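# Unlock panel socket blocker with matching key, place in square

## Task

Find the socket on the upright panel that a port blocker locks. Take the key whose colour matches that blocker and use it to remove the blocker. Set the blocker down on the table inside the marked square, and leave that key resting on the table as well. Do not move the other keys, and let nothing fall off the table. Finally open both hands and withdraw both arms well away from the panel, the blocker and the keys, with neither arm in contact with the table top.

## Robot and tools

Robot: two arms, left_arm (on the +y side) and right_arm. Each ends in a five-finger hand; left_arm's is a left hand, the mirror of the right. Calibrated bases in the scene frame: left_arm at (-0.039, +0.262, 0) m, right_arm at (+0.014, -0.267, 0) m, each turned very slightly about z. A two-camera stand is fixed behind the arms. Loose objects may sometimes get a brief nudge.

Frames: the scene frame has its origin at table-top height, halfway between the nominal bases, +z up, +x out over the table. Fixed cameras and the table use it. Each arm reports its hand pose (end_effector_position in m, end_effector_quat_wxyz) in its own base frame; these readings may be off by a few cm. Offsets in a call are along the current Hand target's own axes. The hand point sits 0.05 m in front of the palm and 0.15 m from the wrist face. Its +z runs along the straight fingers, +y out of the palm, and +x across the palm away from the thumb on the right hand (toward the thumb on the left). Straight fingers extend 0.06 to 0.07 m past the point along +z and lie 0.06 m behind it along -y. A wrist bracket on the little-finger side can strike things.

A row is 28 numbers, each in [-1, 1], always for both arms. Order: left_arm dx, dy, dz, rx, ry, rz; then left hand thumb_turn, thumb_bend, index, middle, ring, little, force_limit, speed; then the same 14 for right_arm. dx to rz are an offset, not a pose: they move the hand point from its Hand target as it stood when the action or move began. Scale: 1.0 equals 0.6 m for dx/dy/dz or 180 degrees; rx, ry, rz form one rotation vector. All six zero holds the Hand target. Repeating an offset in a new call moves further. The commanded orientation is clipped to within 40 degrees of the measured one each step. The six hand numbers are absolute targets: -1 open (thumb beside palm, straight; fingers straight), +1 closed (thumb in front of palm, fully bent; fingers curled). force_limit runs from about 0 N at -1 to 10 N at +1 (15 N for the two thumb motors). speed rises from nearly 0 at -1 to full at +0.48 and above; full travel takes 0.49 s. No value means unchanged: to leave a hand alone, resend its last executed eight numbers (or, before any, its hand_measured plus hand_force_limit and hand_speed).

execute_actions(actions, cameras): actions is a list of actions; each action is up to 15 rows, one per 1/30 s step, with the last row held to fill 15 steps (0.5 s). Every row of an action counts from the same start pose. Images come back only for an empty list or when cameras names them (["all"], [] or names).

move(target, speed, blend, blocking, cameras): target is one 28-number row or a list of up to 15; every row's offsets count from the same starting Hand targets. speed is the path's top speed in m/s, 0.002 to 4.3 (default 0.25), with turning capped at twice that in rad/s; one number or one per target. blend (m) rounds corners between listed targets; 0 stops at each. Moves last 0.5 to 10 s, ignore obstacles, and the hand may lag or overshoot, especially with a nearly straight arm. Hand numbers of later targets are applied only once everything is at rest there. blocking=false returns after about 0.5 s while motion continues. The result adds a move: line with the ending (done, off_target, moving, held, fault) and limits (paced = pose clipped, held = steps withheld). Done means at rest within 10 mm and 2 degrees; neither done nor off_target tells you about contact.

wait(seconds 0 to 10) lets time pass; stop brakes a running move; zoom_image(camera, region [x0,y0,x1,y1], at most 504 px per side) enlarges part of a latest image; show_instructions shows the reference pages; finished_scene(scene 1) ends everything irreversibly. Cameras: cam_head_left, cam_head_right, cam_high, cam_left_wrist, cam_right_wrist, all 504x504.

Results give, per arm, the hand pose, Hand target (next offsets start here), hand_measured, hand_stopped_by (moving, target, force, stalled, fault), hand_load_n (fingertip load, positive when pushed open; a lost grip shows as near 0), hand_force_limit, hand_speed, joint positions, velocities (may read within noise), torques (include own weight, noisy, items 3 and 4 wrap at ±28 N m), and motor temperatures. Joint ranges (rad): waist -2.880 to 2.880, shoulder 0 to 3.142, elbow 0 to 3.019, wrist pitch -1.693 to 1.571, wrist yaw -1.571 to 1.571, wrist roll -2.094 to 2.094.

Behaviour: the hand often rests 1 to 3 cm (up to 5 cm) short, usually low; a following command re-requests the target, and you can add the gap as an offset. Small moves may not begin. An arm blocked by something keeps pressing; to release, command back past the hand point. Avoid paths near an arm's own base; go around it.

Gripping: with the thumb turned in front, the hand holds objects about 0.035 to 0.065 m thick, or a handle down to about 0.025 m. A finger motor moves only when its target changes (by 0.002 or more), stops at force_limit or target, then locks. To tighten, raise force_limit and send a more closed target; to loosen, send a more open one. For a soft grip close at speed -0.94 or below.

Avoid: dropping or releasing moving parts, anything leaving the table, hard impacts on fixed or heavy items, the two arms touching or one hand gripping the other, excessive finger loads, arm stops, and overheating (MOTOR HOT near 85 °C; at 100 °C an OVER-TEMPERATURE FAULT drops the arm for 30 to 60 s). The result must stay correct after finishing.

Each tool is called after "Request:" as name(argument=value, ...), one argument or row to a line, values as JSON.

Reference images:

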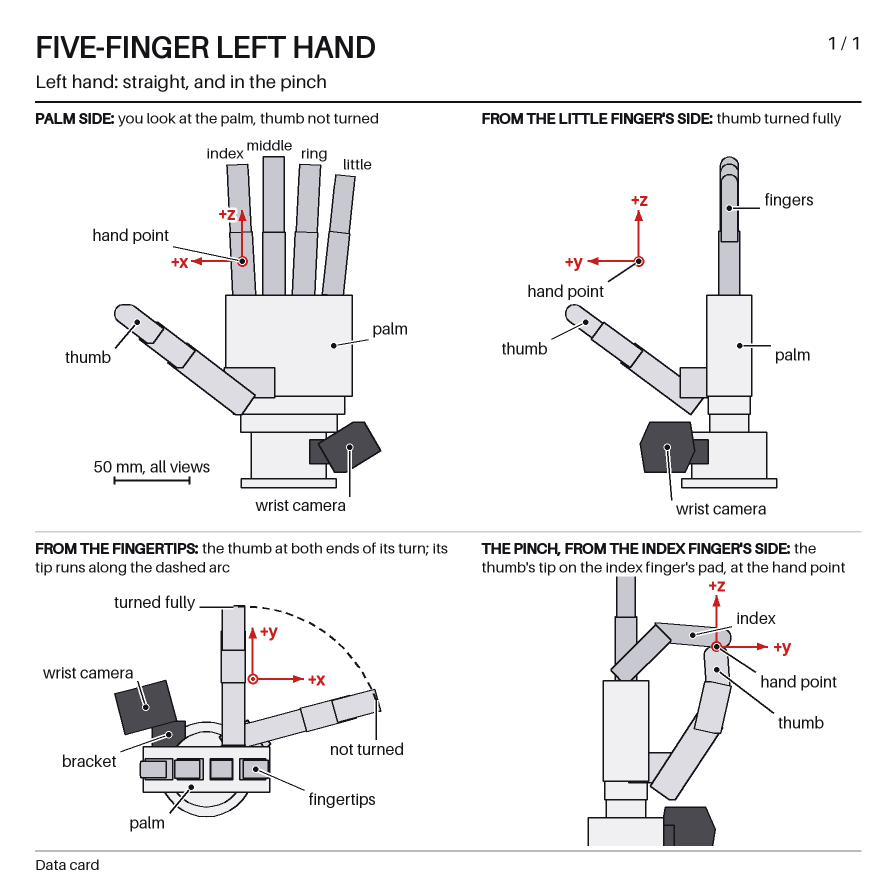

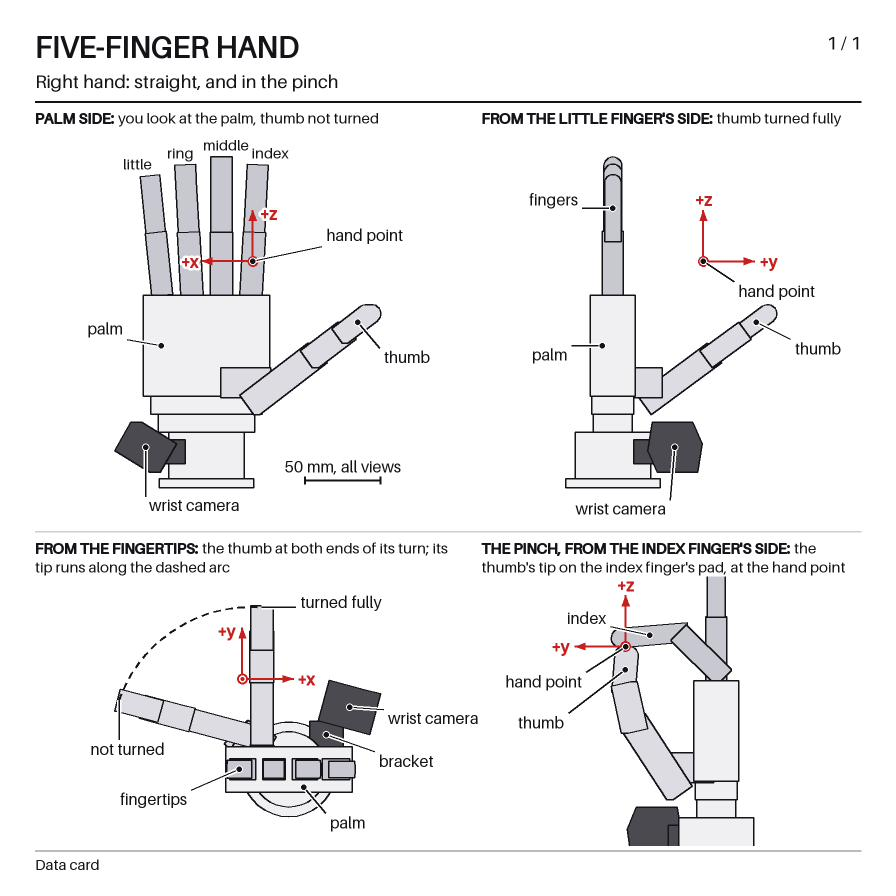

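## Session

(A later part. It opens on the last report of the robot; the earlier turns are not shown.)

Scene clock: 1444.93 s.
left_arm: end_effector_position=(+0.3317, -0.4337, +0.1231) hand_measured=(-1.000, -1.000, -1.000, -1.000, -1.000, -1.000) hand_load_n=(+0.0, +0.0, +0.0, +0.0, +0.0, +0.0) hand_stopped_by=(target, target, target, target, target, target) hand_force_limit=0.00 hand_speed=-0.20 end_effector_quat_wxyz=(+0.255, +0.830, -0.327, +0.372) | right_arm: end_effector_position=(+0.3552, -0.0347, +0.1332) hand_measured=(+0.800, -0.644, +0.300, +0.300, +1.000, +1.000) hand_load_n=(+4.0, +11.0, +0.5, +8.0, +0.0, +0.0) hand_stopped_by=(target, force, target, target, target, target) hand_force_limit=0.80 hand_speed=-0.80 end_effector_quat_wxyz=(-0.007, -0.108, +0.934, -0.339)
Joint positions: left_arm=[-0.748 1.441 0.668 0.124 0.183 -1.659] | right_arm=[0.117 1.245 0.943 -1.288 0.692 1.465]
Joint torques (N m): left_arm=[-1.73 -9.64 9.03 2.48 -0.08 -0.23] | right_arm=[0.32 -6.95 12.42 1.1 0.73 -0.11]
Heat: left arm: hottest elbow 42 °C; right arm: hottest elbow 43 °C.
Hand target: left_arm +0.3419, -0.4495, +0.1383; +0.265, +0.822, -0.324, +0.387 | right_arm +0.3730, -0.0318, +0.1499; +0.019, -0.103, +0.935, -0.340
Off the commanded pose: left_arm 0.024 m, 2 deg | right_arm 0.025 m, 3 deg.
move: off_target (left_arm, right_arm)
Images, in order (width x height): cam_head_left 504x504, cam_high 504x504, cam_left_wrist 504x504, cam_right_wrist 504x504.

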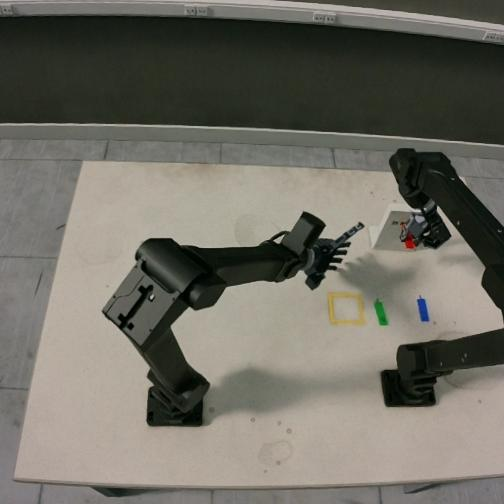

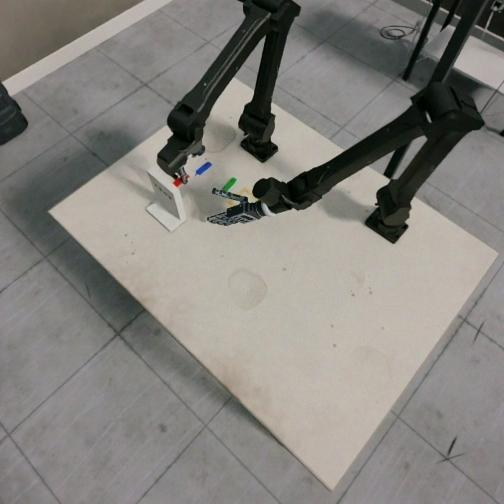

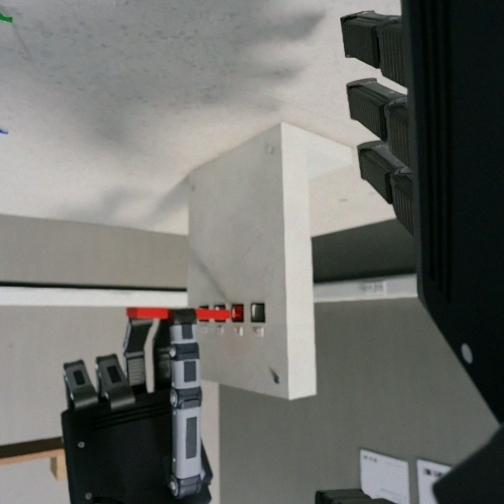

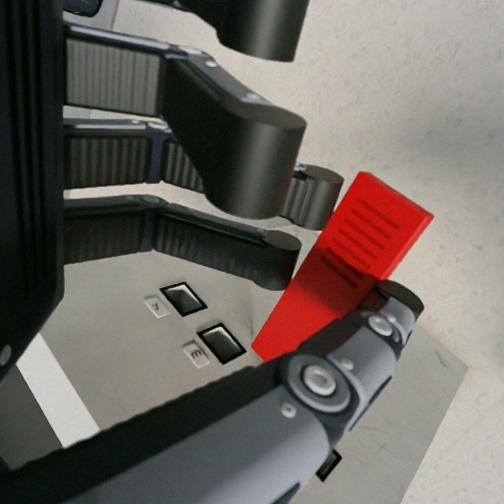

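Request:
move(
  target=[0,0,0,0,0,0,-1,-1,-1,-1,-1,-1,0,-0.2,-0.0033,-0.0005,0.0003,0,0,0,0.8,-0.3,0.3,0.3,1,1,0.8,-0.8],
  speed=0.02,
  cameras=["cam_left_wrist","cam_head_left","cam_right_wrist"],
)

Request:
zoom_image(
  camera="cam_left_wrist",
  region=[210, 295, 250, 335],
)

Request:
zoom_image(
  camera="cam_right_wrist",
  region=[60, 240, 310, 490],
)

Scene clock: 1451.87 s.
left_arm: end_effector_position=(+0.3317, -0.4337, +0.1231) hand_measured=(-1.000, -1.000, -1.000, -1.000, -1.000, -1.000) hand_load_n=(+0.0, +0.0, +0.0, +0.0, +0.0, -0.5) hand_stopped_by=(target, target, target, target, target, target) hand_force_limit=0.00 hand_speed=-0.20 end_effector_quat_wxyz=(+0.255, +0.830, -0.327, +0.372) | right_arm: end_effector_position=(+0.3553, -0.0346, +0.1332) hand_measured=(+0.800, -0.644, +0.300, +0.300, +1.000, +1.000) hand_load_n=(+3.5, +10.5, +0.5, +8.0, +0.0, +0.0) hand_stopped_by=(target, force, target, target, target, target) hand_force_limit=0.80 hand_speed=-0.80 end_effector_quat_wxyz=(-0.007, -0.108, +0.934, -0.339)
Joint positions: left_arm=[-0.748 1.441 0.668 0.124 0.183 -1.659] | right_arm=[0.117 1.245 0.943 -1.288 0.692 1.464]
Joint torques (N m): left_arm=[-1.73 -9.64 9.05 2.5 -0.08 -0.23] | right_arm=[0.32 -7 12.74 1.18 0.71 -0.19]
Heat: left arm: hottest elbow 42 °C; right arm: hottest elbow 43 °C.
Hand target: left_arm +0.3419, -0.4495, +0.1383; +0.265, +0.822, -0.324, +0.387 | right_arm +0.3751, -0.0318, +0.1499; +0.019, -0.102, +0.935, -0.340
Off the commanded pose: left_arm 0.024 m, 2 deg | right_arm 0.026 m, 3 deg.
move: off_target (left_arm, right_arm)
Images, in order (width x height): cam_head_left 504x504, cam_left_wrist 504x504, cam_right_wrist 504x504.

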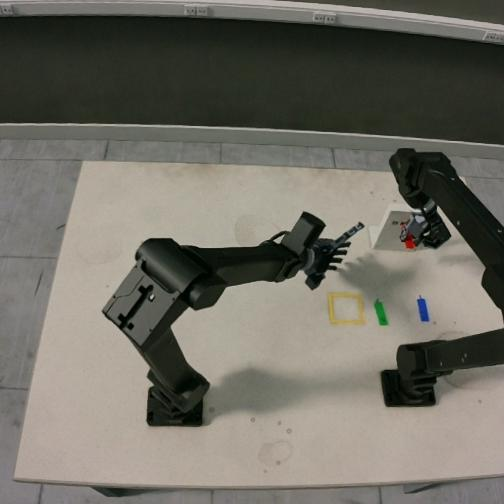

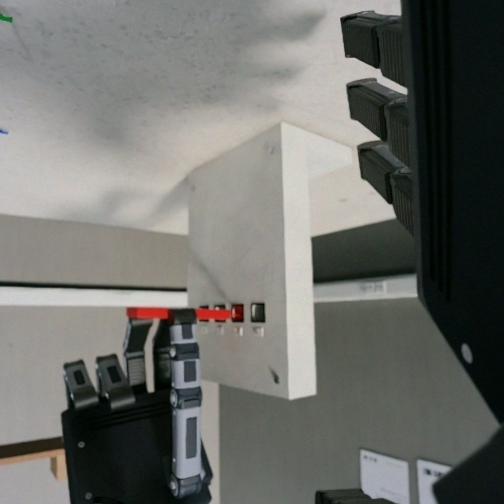

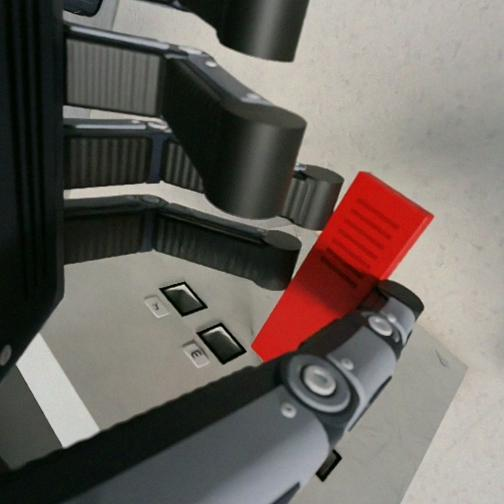

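Scaled by 12.600 from the camera's 504x504 image, which has a finer 720x720 frame.

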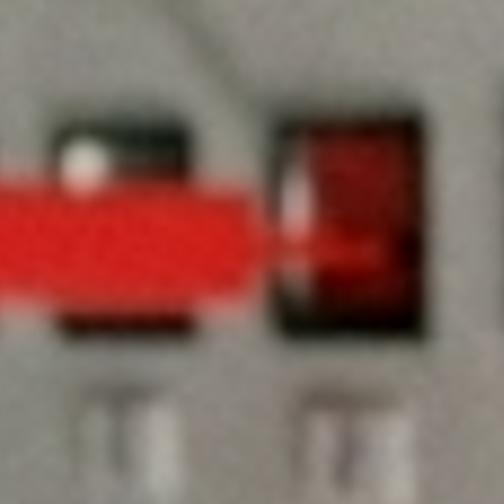

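Scaled by 2.016 from the camera's 504x504 image, which has a finer 720x720 frame.

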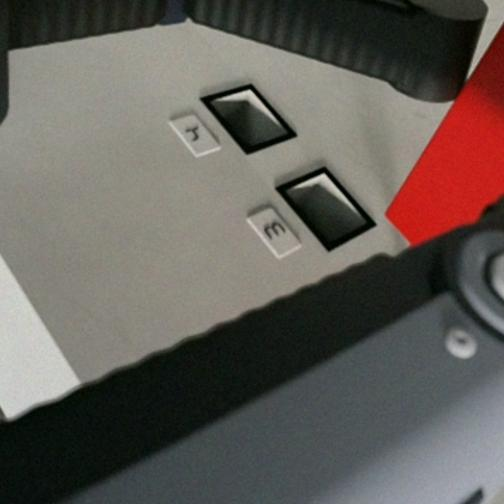

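Request:
move(
  target=[0,0,0,0,0,0,-1,-1,-1,-1,-1,-1,0,-0.2,-0.0045,-0.0007,0.0004,0,0,0,0.8,-0.3,0.3,0.3,1,1,0.8,-0.8],
  speed=0.02,
  cameras=["cam_left_wrist","cam_head_left"],
)

Request:
zoom_image(
  camera="cam_left_wrist",
  region=[210, 295, 250, 335],
)

Scene clock: 1462.40 s.
left_arm: end_effector_position=(+0.3317, -0.4337, +0.1231) hand_measured=(-1.000, -1.000, -1.000, -1.000, -1.000, -1.000) hand_load_n=(+0.0, -0.5, +0.0, +0.0, +0.0, +0.0) hand_stopped_by=(target, target, target, target, target, target) hand_force_limit=0.00 hand_speed=-0.20 end_effector_quat_wxyz=(+0.255, +0.830, -0.327, +0.372) | right_arm: end_effector_position=(+0.3554, -0.0346, +0.1332) hand_measured=(+0.800, -0.644, +0.300, +0.300, +1.000, +1.000) hand_load_n=(+3.0, +11.0, +0.5, +8.0, +0.0, +0.0) hand_stopped_by=(target, force, target, target, target, target) hand_force_limit=0.80 hand_speed=-0.80 end_effector_quat_wxyz=(-0.007, -0.109, +0.934, -0.339)
Joint positions: left_arm=[-0.748 1.441 0.668 0.124 0.183 -1.659] | right_arm=[0.117 1.245 0.943 -1.287 0.692 1.462]
Joint torques (N m): left_arm=[-1.73 -9.58 9.05 2.45 -0.07 -0.23] | right_arm=[0.79 -5.95 13.42 1.59 0.74 -0.16]
Heat: left arm: hottest elbow 42 °C; right arm: hottest elbow 43 °C.
Hand target: left_arm +0.3419, -0.4495, +0.1383; +0.265, +0.822, -0.324, +0.387 | right_arm +0.3778, -0.0317, +0.1499; +0.019, -0.102, +0.935, -0.340
Off the commanded pose: left_arm 0.024 m, 2 deg | right_arm 0.028 m, 3 deg.
move: off_target (left_arm, right_arm)
Images, in order (width x height): cam_head_left 504x504, cam_left_wrist 504x504.

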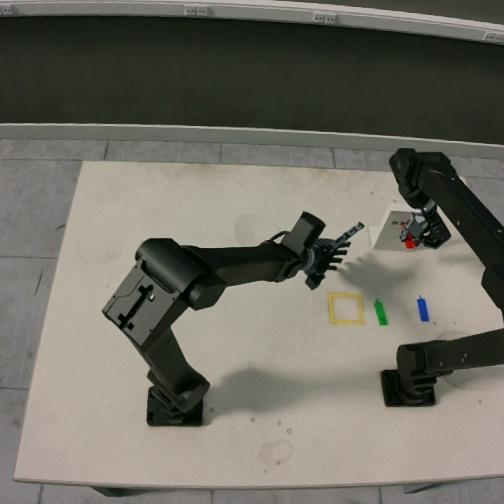

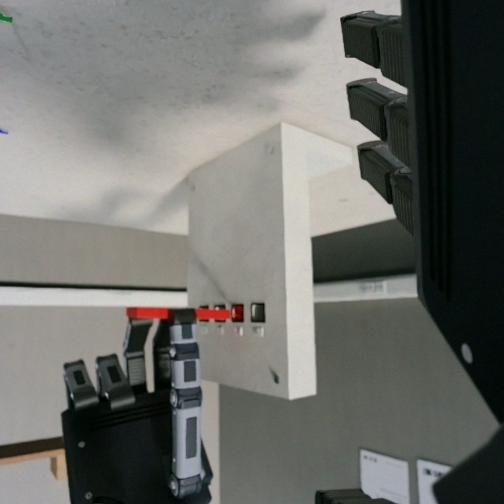

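Scaled by 12.600 from the camera's 504x504 image, which has a finer 720x720 frame.

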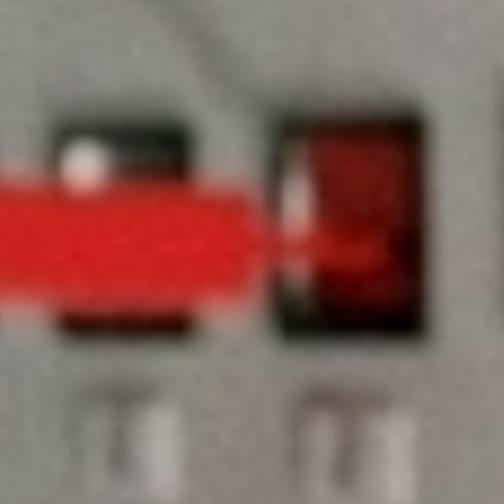

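Request:
move(
  target=[0,0,0,0,0,0,-1,-1,-1,-1,-1,-1,0,-0.2,0.0056,0.0062,-0.0048,0,0,0,0.8,-0.3,0.3,0.3,1,1,0.8,-0.8],
  speed=0.02,
  cameras=["cam_left_wrist","cam_head_left"],
)

Request:
zoom_image(
  camera="cam_left_wrist",
  region=[210, 295, 250, 335],
)

Scene clock: 1473.13 s.
left_arm: end_effector_position=(+0.3317, -0.4337, +0.1231) hand_measured=(-1.000, -1.000, -1.000, -1.000, -1.000, -1.000) hand_load_n=(+0.0, +0.0, +0.0, +0.0, +0.0, +0.0) hand_stopped_by=(target, target, target, target, target, target) hand_force_limit=0.00 hand_speed=-0.20 end_effector_quat_wxyz=(+0.255, +0.830, -0.327, +0.372) | right_arm: end_effector_position=(+0.3553, -0.0346, +0.1332) hand_measured=(+0.800, -0.644, +0.300, +0.300, +1.000, +1.000) hand_load_n=(+3.5, +11.0, +0.5, +8.0, +0.0, +0.0) hand_stopped_by=(target, force, target, target, target, target) hand_force_limit=0.80 hand_speed=-0.80 end_effector_quat_wxyz=(-0.007, -0.109, +0.934, -0.339)
Joint positions: left_arm=[-0.748 1.441 0.668 0.124 0.183 -1.659] | right_arm=[0.117 1.245 0.943 -1.287 0.692 1.461]
Joint torques (N m): left_arm=[-1.67 -9.58 9.05 2.5 -0.07 -0.23] | right_arm=[1.2 -7 12.59 0.66 0.71 0]
Heat: left arm: hottest elbow 42 °C; right arm: hottest elbow 43 °C.
Hand target: left_arm +0.3419, -0.4495, +0.1383; +0.265, +0.822, -0.324, +0.387 | right_arm +0.3735, -0.0278, +0.1499; +0.019, -0.102, +0.935, -0.340
Off the commanded pose: left_arm 0.024 m, 2 deg | right_arm 0.026 m, 3 deg.
move: off_target (left_arm, right_arm)
Images, in order (width x height): cam_head_left 504x504, cam_left_wrist 504x504.

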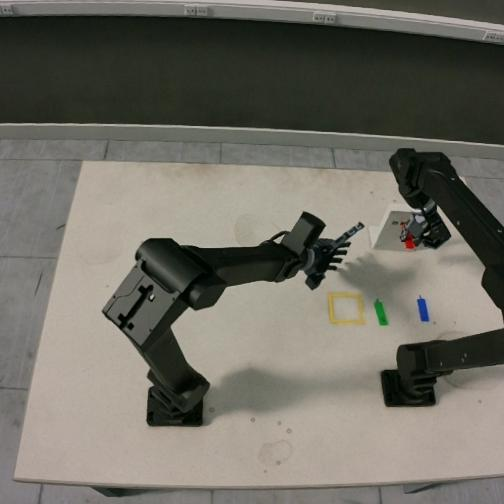

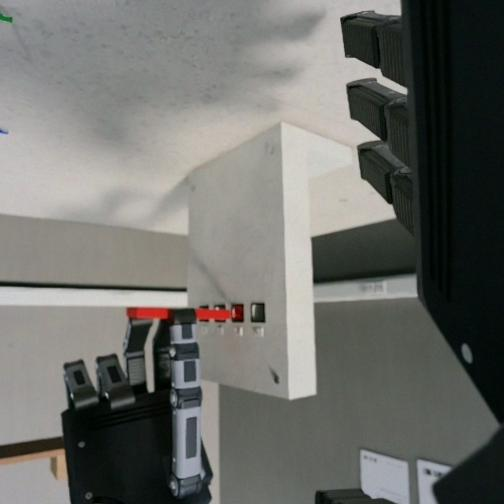

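Scaled by 12.600 from the camera's 504x504 image, which has a finer 720x720 frame.

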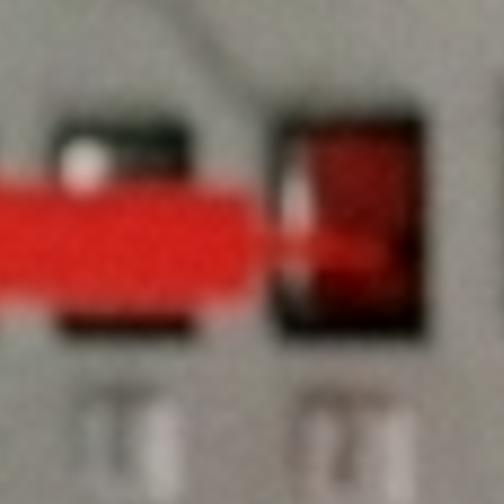

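Request:
move(
  target=[0,0,0,0,0,0,-1,-1,-1,-1,-1,-1,0,-0.2,-0.0009,0.0038,-0.0032,0,0,0,0.8,-0.3,0.3,0.3,1,1,0.8,-0.8],
  speed=0.02,
  cameras=["cam_left_wrist","cam_head_left"],
)

Request:
zoom_image(
  camera="cam_left_wrist",
  region=[210, 295, 250, 335],
)

Scene clock: 1477.83 s.
left_arm: end_effector_position=(+0.3317, -0.4337, +0.1231) hand_measured=(-1.000, -1.000, -1.000, -1.000, -1.000, -1.000) hand_load_n=(+0.0, +0.0, +0.0, +0.0, +0.0, +0.0) hand_stopped_by=(target, target, target, target, target, target) hand_force_limit=0.00 hand_speed=-0.20 end_effector_quat_wxyz=(+0.255, +0.830, -0.327, +0.372) | right_arm: end_effector_position=(+0.3554, -0.0326, +0.1332) hand_measured=(+0.800, -0.644, +0.300, +0.300, +1.000, +1.000) hand_load_n=(+4.0, +11.0, +1.0, +8.0, +0.5, +0.0) hand_stopped_by=(target, force, target, target, target, target) hand_force_limit=0.80 hand_speed=-0.80 end_effector_quat_wxyz=(-0.006, -0.111, +0.934, -0.339)
Joint positions: left_arm=[-0.748 1.441 0.668 0.124 0.183 -1.659] | right_arm=[0.123 1.245 0.943 -1.288 0.692 1.465]
Joint torques (N m): left_arm=[-1.73 -9.58 9.05 2.52 -0.08 -0.23] | right_arm=[1.61 -7 12.9 0.53 0.67 0.11]
Heat: left arm: hottest elbow 42 °C; right arm: hottest elbow 43 °C.
Hand target: left_arm +0.3419, -0.4495, +0.1383; +0.265, +0.822, -0.324, +0.387 | right_arm +0.3735, -0.0247, +0.1499; +0.019, -0.102, +0.935, -0.340
Off the commanded pose: left_arm 0.024 m, 2 deg | right_arm 0.026 m, 3 deg.
move: off_target (left_arm, right_arm)
Images, in order (width x height): cam_head_left 504x504, cam_left_wrist 504x504.

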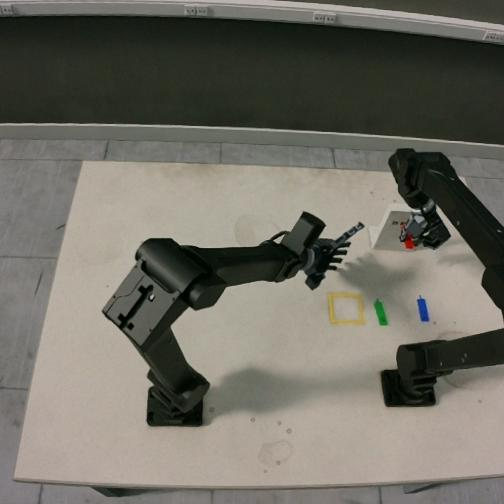

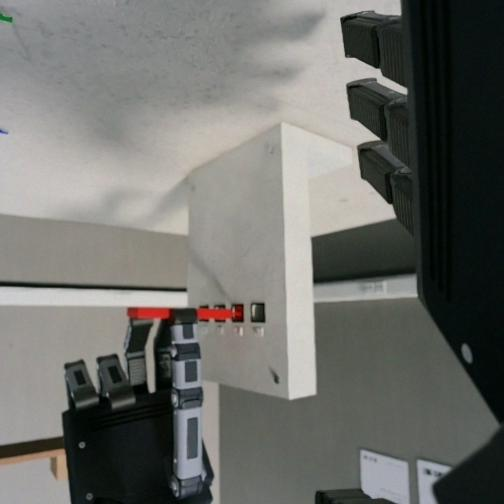

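Scaled by 12.600 from the camera's 504x504 image, which has a finer 720x720 frame.

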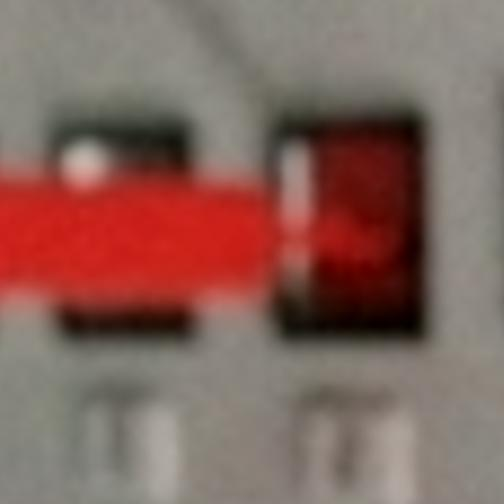

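Request:
move(
  target=[0,0,0,0,0,0,-1,-1,-1,-1,-1,-1,0,-0.2,-0.0078,-0.0012,0.0007,0,0,0,0.8,-0.3,0.3,0.3,1,1,0.8,-0.8],
  speed=0.02,
  cameras=["cam_left_wrist","cam_head_left"],
)

Request:
zoom_image(
  camera="cam_left_wrist",
  region=[210, 295, 250, 335],
)

Scene clock: 1483.47 s.
left_arm: end_effector_position=(+0.3317, -0.4337, +0.1231) hand_measured=(-1.000, -1.000, -1.000, -1.000, -1.000, -1.000) hand_load_n=(+0.0, +0.0, +0.0, +0.0, +0.0, +0.0) hand_stopped_by=(target, target, target, target, target, target) hand_force_limit=0.00 hand_speed=-0.20 end_effector_quat_wxyz=(+0.255, +0.830, -0.327, +0.372) | right_arm: end_effector_position=(+0.3554, -0.0326, +0.1325) hand_measured=(+0.800, -0.644, +0.300, +0.300, +1.000, +1.000) hand_load_n=(+3.5, +10.5, +0.5, +8.0, +0.0, +0.0) hand_stopped_by=(target, force, target, target, target, target) hand_force_limit=0.80 hand_speed=-0.80 end_effector_quat_wxyz=(-0.007, -0.111, +0.934, -0.339)
Joint positions: left_arm=[-0.748 1.441 0.668 0.124 0.183 -1.659] | right_arm=[0.123 1.247 0.943 -1.288 0.692 1.465]
Joint torques (N m): left_arm=[-1.79 -9.7 9.06 2.51 -0.07 -0.23] | right_arm=[1.26 -6.36 13.91 0.75 0.67 0.12]
Heat: left arm: hottest elbow 42 °C; right arm: hottest elbow 43 °C.
Hand target: left_arm +0.3419, -0.4495, +0.1383; +0.265, +0.822, -0.324, +0.387 | right_arm +0.3782, -0.0246, +0.1498; +0.019, -0.102, +0.935, -0.340
Off the commanded pose: left_arm 0.024 m, 2 deg | right_arm 0.030 m, 3 deg.
move: off_target (left_arm, right_arm)
Images, in order (width x height): cam_head_left 504x504, cam_left_wrist 504x504.

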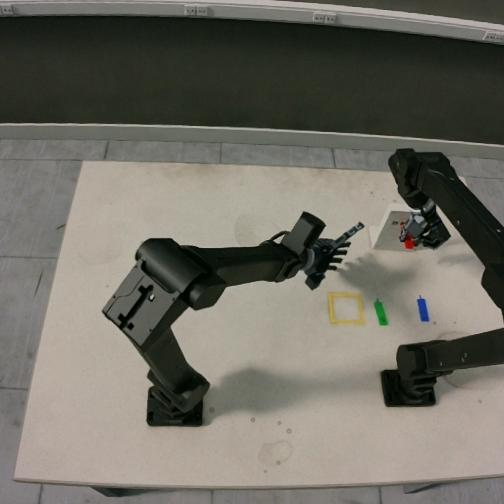

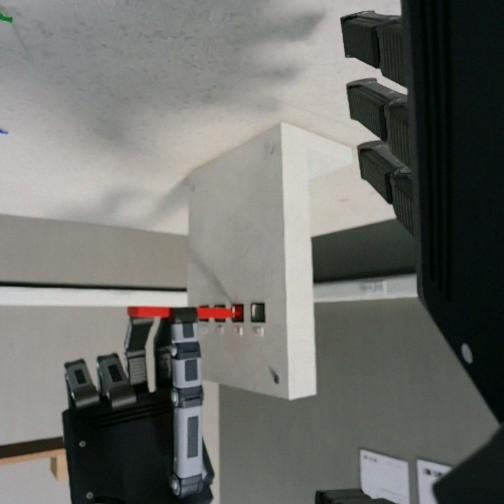

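Scaled by 12.600 from the camera's 504x504 image, which has a finer 720x720 frame.

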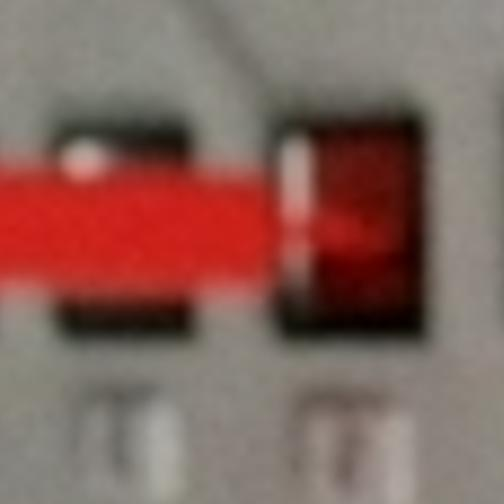

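Request:
move(
  target=[0,0,0,0,0,0,-1,-1,-1,-1,-1,-1,0,-0.2,-0.0047,-0.0042,-0.0033,0,0,0,0.8,-0.3,0.3,0.3,1,1,0.8,-0.8],
  speed=0.02,
  cameras=["cam_left_wrist","cam_head_left"],
)

Request:
zoom_image(
  camera="cam_left_wrist",
  region=[210, 295, 250, 335],
)

Scene clock: 1491.80 s.
left_arm: end_effector_position=(+0.3317, -0.4337, +0.1231) hand_measured=(-1.000, -1.000, -1.000, -1.000, -1.000, -1.000) hand_load_n=(+0.0, -0.5, +0.0, +0.0, +0.0, +0.0) hand_stopped_by=(target, target, target, target, target, target) hand_force_limit=0.00 hand_speed=-0.20 end_effector_quat_wxyz=(+0.255, +0.830, -0.327, +0.372) | right_arm: end_effector_position=(+0.3558, -0.0326, +0.1330) hand_measured=(+0.800, -0.644, +0.300, +0.300, +1.000, +1.000) hand_load_n=(+3.5, +11.0, +0.5, +8.0, +0.0, +0.0) hand_stopped_by=(target, force, target, target, target, target) hand_force_limit=0.80 hand_speed=-0.80 end_effector_quat_wxyz=(-0.010, -0.112, +0.934, -0.339)
Joint positions: left_arm=[-0.748 1.441 0.668 0.124 0.183 -1.659] | right_arm=[0.123 1.252 0.949 -1.295 0.692 1.465]
Joint torques (N m): left_arm=[-1.73 -9.52 9.03 2.5 -0.08 -0.22] | right_arm=[1.32 -5.6 14.34 0.69 0.72 0.09]
Heat: left arm: hottest elbow 42 °C; right arm: hottest elbow 43 °C.
Hand target: left_arm +0.3419, -0.4495, +0.1383; +0.265, +0.822, -0.324, +0.387 | right_arm +0.3813, -0.0246, +0.1530; +0.019, -0.102, +0.935, -0.340
Off the commanded pose: left_arm 0.024 m, 2 deg | right_arm 0.033 m, 3 deg.
move: off_target (left_arm, right_arm)
Images, in order (width x height): cam_head_left 504x504, cam_left_wrist 504x504.

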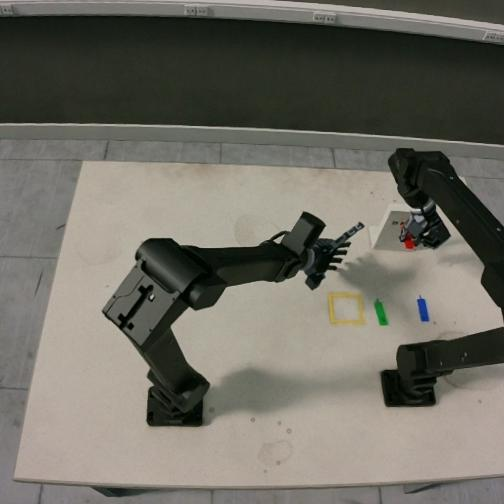

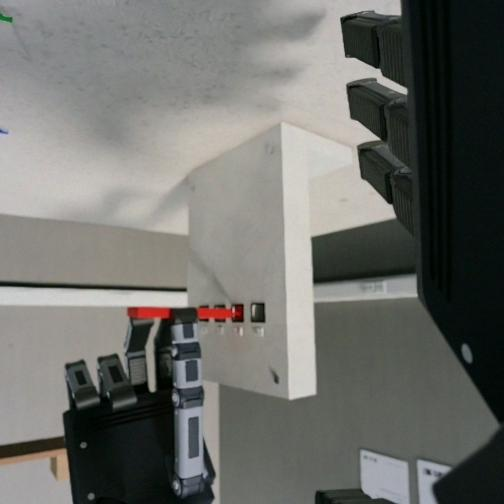

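Scaled by 12.600 from the camera's 504x504 image, which has a finer 720x720 frame.

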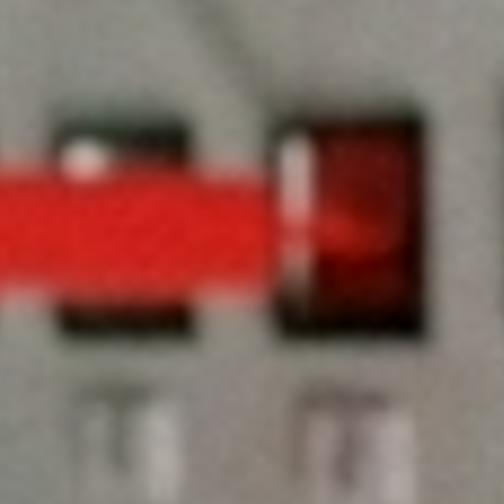

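Request:
zoom_image(
  camera="cam_left_wrist",
  region=[226, 300, 248, 322],
)

Request:
zoom_image(
  camera="cam_head_left",
  region=[394, 212, 414, 232],
)

Scaled by 22.909 from the camera's 504x504 image, which has a finer 720x720 frame.

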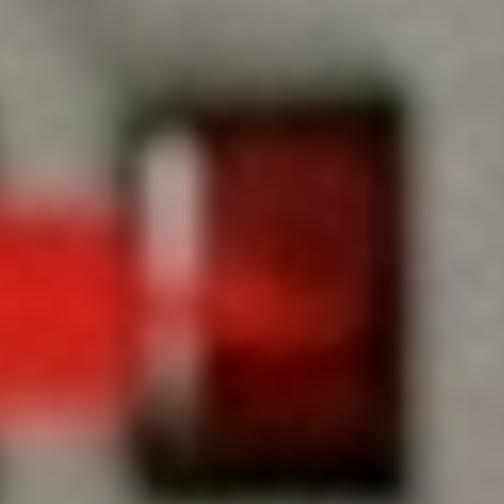

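Scaled by 25.200 from the camera's 504x504 image, which has a finer 720x720 frame.

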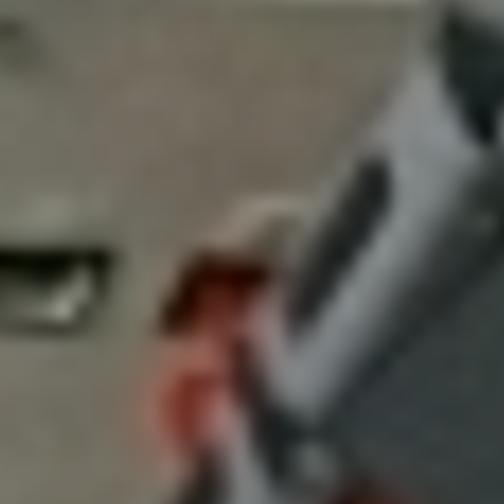

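Request:
move(
  target=[0,0,0,0,0,0,-1,-1,-1,-1,-1,-1,0,-0.2,0.0051,-0.0035,-0.0055,0,0,0,0.8,-0.3,0.3,0.3,1,1,0.8,-0.8],
  speed=0.02,
  cameras=["cam_left_wrist","cam_head_left"],
)

Request:
zoom_image(
  camera="cam_left_wrist",
  region=[226, 300, 248, 322],
)

Scene clock: 1506.80 s.
left_arm: end_effector_position=(+0.3317, -0.4337, +0.1231) hand_measured=(-1.000, -1.000, -1.000, -1.000, -1.000, -1.000) hand_load_n=(+0.0, +0.0, +0.0, +0.0, +0.0, +0.0) hand_stopped_by=(target, target, target, target, target, target) hand_force_limit=0.00 hand_speed=-0.20 end_effector_quat_wxyz=(+0.255, +0.830, -0.327, +0.372) | right_arm: end_effector_position=(+0.3554, -0.0326, +0.1348) hand_measured=(+0.800, -0.644, +0.300, +0.300, +1.000, +1.000) hand_load_n=(+3.5, +11.0, +0.5, +7.5, +0.0, +0.0) hand_stopped_by=(target, force, target, target, target, target) hand_force_limit=0.80 hand_speed=-0.80 end_effector_quat_wxyz=(-0.012, -0.112, +0.934, -0.339)
Joint positions: left_arm=[-0.748 1.441 0.668 0.124 0.183 -1.659] | right_arm=[0.123 1.252 0.954 -1.304 0.692 1.465]
Joint torques (N m): left_arm=[-1.73 -9.41 9.05 2.51 -0.07 -0.23] | right_arm=[2.14 -7 14.12 0.34 0.69 0.04]
Heat: left arm: hottest elbow 42 °C; right arm: hottest elbow 44 °C.
Hand target: left_arm +0.3419, -0.4495, +0.1383; +0.265, +0.822, -0.324, +0.387 | right_arm +0.3782, -0.0248, +0.1569; +0.019, -0.103, +0.935, -0.340
Off the commanded pose: left_arm 0.024 m, 2 deg | right_arm 0.033 m, 4 deg.
move: off_target (left_arm, right_arm)
Images, in order (width x height): cam_head_left 504x504, cam_left_wrist 504x504.

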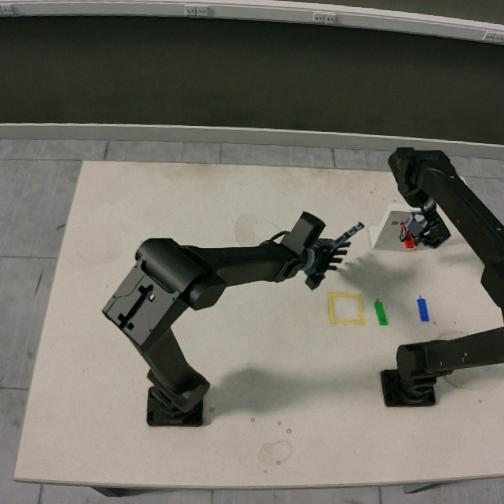

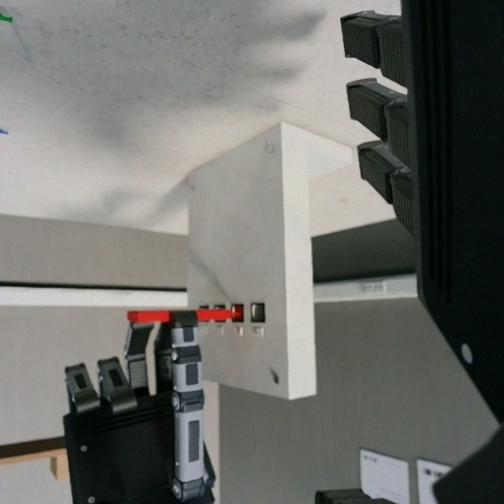

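Scaled by 22.909 from the camera's 504x504 image, which has a finer 720x720 frame.

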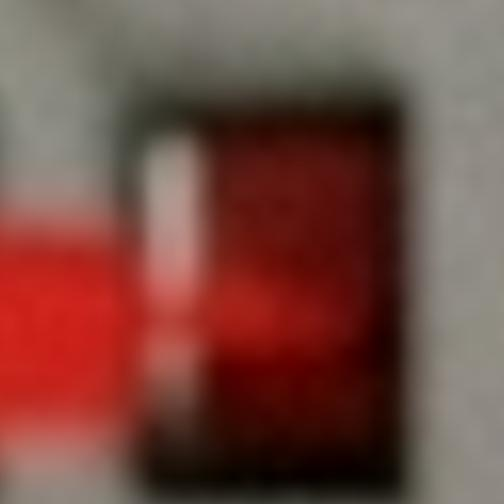

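Request:
zoom_image(
  camera="cam_left_wrist",
  region=[210, 295, 250, 335],
)

Request:
zoom_image(
  camera="cam_left_wrist",
  region=[100, 260, 260, 420],
)

Scaled by 12.600 from the camera's 504x504 image, which has a finer 720x720 frame.

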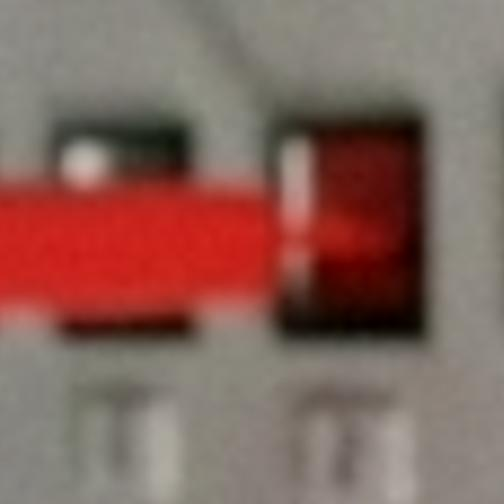

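Scaled by 3.150 from the camera's 504x504 image, which has a finer 720x720 frame.

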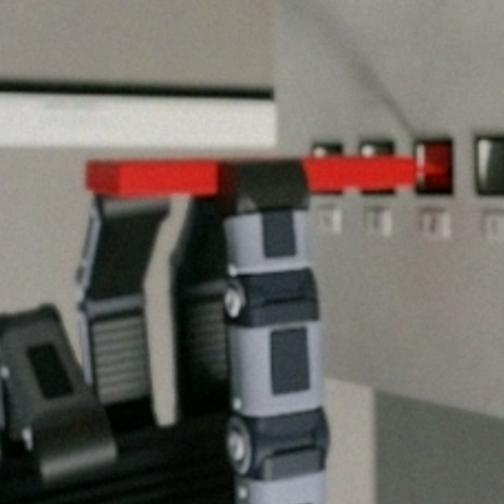

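Request:
move(
  target=[0,0,0,0,0,0,-1,-1,-1,-1,-1,-1,0,-0.2,0.0328,0.0051,-0.0028,0,0,0,0.8,-0.3,0.3,0.3,1,1,0.8,-0.8],
  speed=0.04,
  cameras=["cam_left_wrist"],
)

Scene clock: 1526.67 s.
left_arm: end_effector_position=(+0.3317, -0.4337, +0.1231) hand_measured=(-1.000, -1.000, -1.000, -1.000, -1.000, -1.000) hand_load_n=(+0.0, +0.0, +0.0, +0.0, -0.5, +0.0) hand_stopped_by=(target, target, target, target, target, target) hand_force_limit=0.00 hand_speed=-0.20 end_effector_quat_wxyz=(+0.255, +0.830, -0.327, +0.372) | right_arm: end_effector_position=(+0.3541, -0.0309, +0.1467) hand_measured=(+0.800, -0.644, +0.300, +0.300, +1.000, +1.000) hand_load_n=(+4.5, +10.0, +0.0, +8.0, +0.0, +0.0) hand_stopped_by=(target, force, target, target, target, target) hand_force_limit=0.80 hand_speed=-0.80 end_effector_quat_wxyz=(+0.005, -0.104, +0.935, -0.339)
Joint positions: left_arm=[-0.748 1.441 0.668 0.124 0.183 -1.659] | right_arm=[0.129 1.216 0.954 -1.312 0.692 1.479]
Joint torques (N m): left_arm=[-1.67 -9.58 9.07 2.5 -0.07 -0.23] | right_arm=[1.49 -7.88 10.22 0.21 0.75 -0.01]
Heat: left arm: hottest elbow 42 °C; right arm: hottest elbow 45 °C.
Hand target: left_arm +0.3419, -0.4495, +0.1383; +0.265, +0.822, -0.324, +0.387 | right_arm +0.3584, -0.0254, +0.1570; +0.019, -0.102, +0.935, -0.340
Off the commanded pose: left_arm 0.024 m, 2 deg | right_arm 0.012 m, 2 deg.
move: off_target (left_arm, right_arm)
Images, in order (width x height): cam_left_wrist 504x504.

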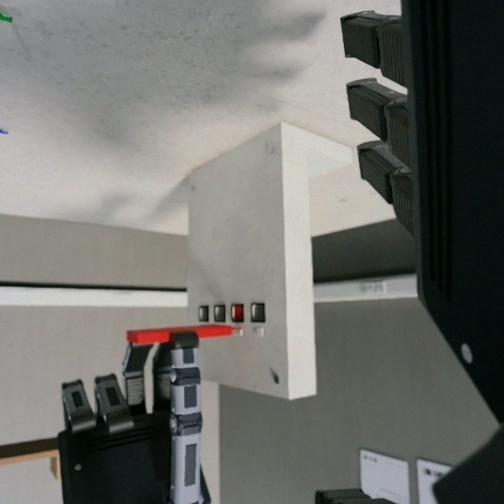

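Request:
move(
  target=[0,0,0,0,0,0,-1,-1,-1,-1,-1,-1,0,-0.2,0.0198,0.0147,0.019,0,0,0,0.8,-0.3,0.3,0.3,1,1,0.8,-0.8],
  speed=0.04,
  cameras=["cam_left_wrist"],
)

Scene clock: 1534.13 s.
left_arm: end_effector_position=(+0.3317, -0.4337, +0.1231) hand_measured=(-1.000, -1.000, -1.000, -1.000, -1.000, -1.000) hand_load_n=(+0.0, +0.0, +0.0, +0.0, +0.0, +0.0) hand_stopped_by=(target, target, target, target, target, target) hand_force_limit=0.00 hand_speed=-0.20 end_effector_quat_wxyz=(+0.255, +0.830, -0.327, +0.372) | right_arm: end_effector_position=(+0.3433, -0.0323, +0.1372) hand_measured=(+0.800, -0.644, +0.300, +0.300, +1.000, +1.000) hand_load_n=(+4.5, +10.0, +0.0, +7.5, +0.0, +0.0) hand_stopped_by=(target, force, target, target, target, target) hand_force_limit=0.80 hand_speed=-0.80 end_effector_quat_wxyz=(+0.004, -0.104, +0.935, -0.339)
Joint positions: left_arm=[-0.748 1.441 0.668 0.124 0.183 -1.659] | right_arm=[0.129 1.195 0.911 -1.293 0.692 1.48]
Joint torques (N m): left_arm=[-1.73 -9.52 9.07 2.5 -0.07 -0.23] | right_arm=[0.85 -7 8.98 1.06 0.74 -0.02]
Heat: left arm: hottest elbow 42 °C; right arm: hottest elbow 45 °C.
Hand target: left_arm +0.3419, -0.4495, +0.1383; +0.265, +0.822, -0.324, +0.387 | right_arm +0.3463, -0.0284, +0.1429; +0.019, -0.102, +0.935, -0.340
Off the commanded pose: left_arm 0.024 m, 2 deg | right_arm 0.008 m, 2 deg.
move: off_target (left_arm)
Images, in order (width x height): cam_left_wrist 504x504.

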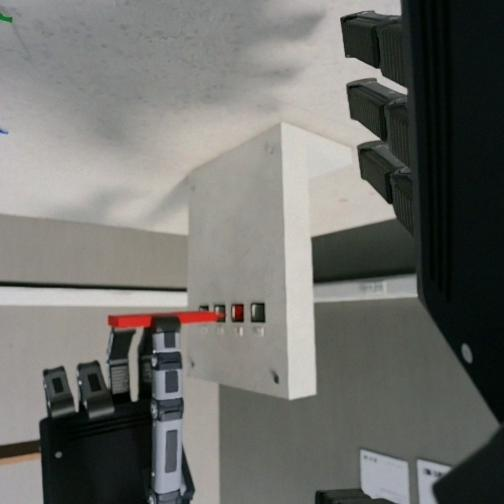

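Request:
zoom_image(
  camera="cam_left_wrist",
  region=[90, 260, 250, 420],
)

Request:
zoom_image(
  camera="cam_left_wrist",
  region=[205, 295, 245, 335],
)

Scaled by 3.150 from the camera's 504x504 image, which has a finer 720x720 frame.

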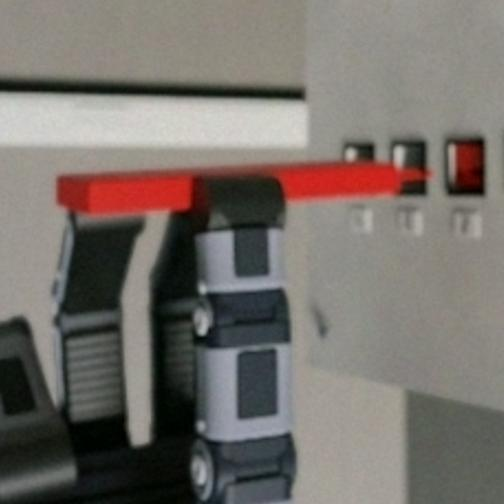

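Scaled by 12.600 from the camera's 504x504 image, which has a finer 720x720 frame.

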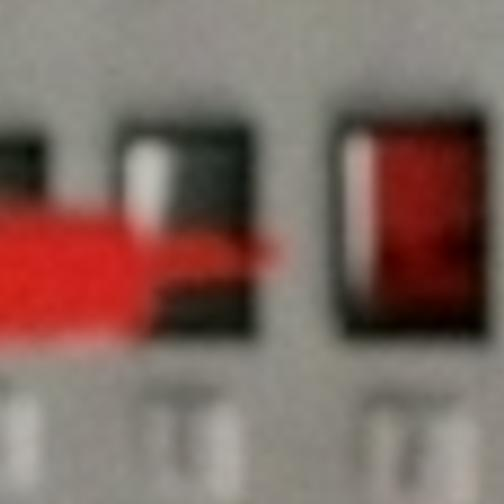

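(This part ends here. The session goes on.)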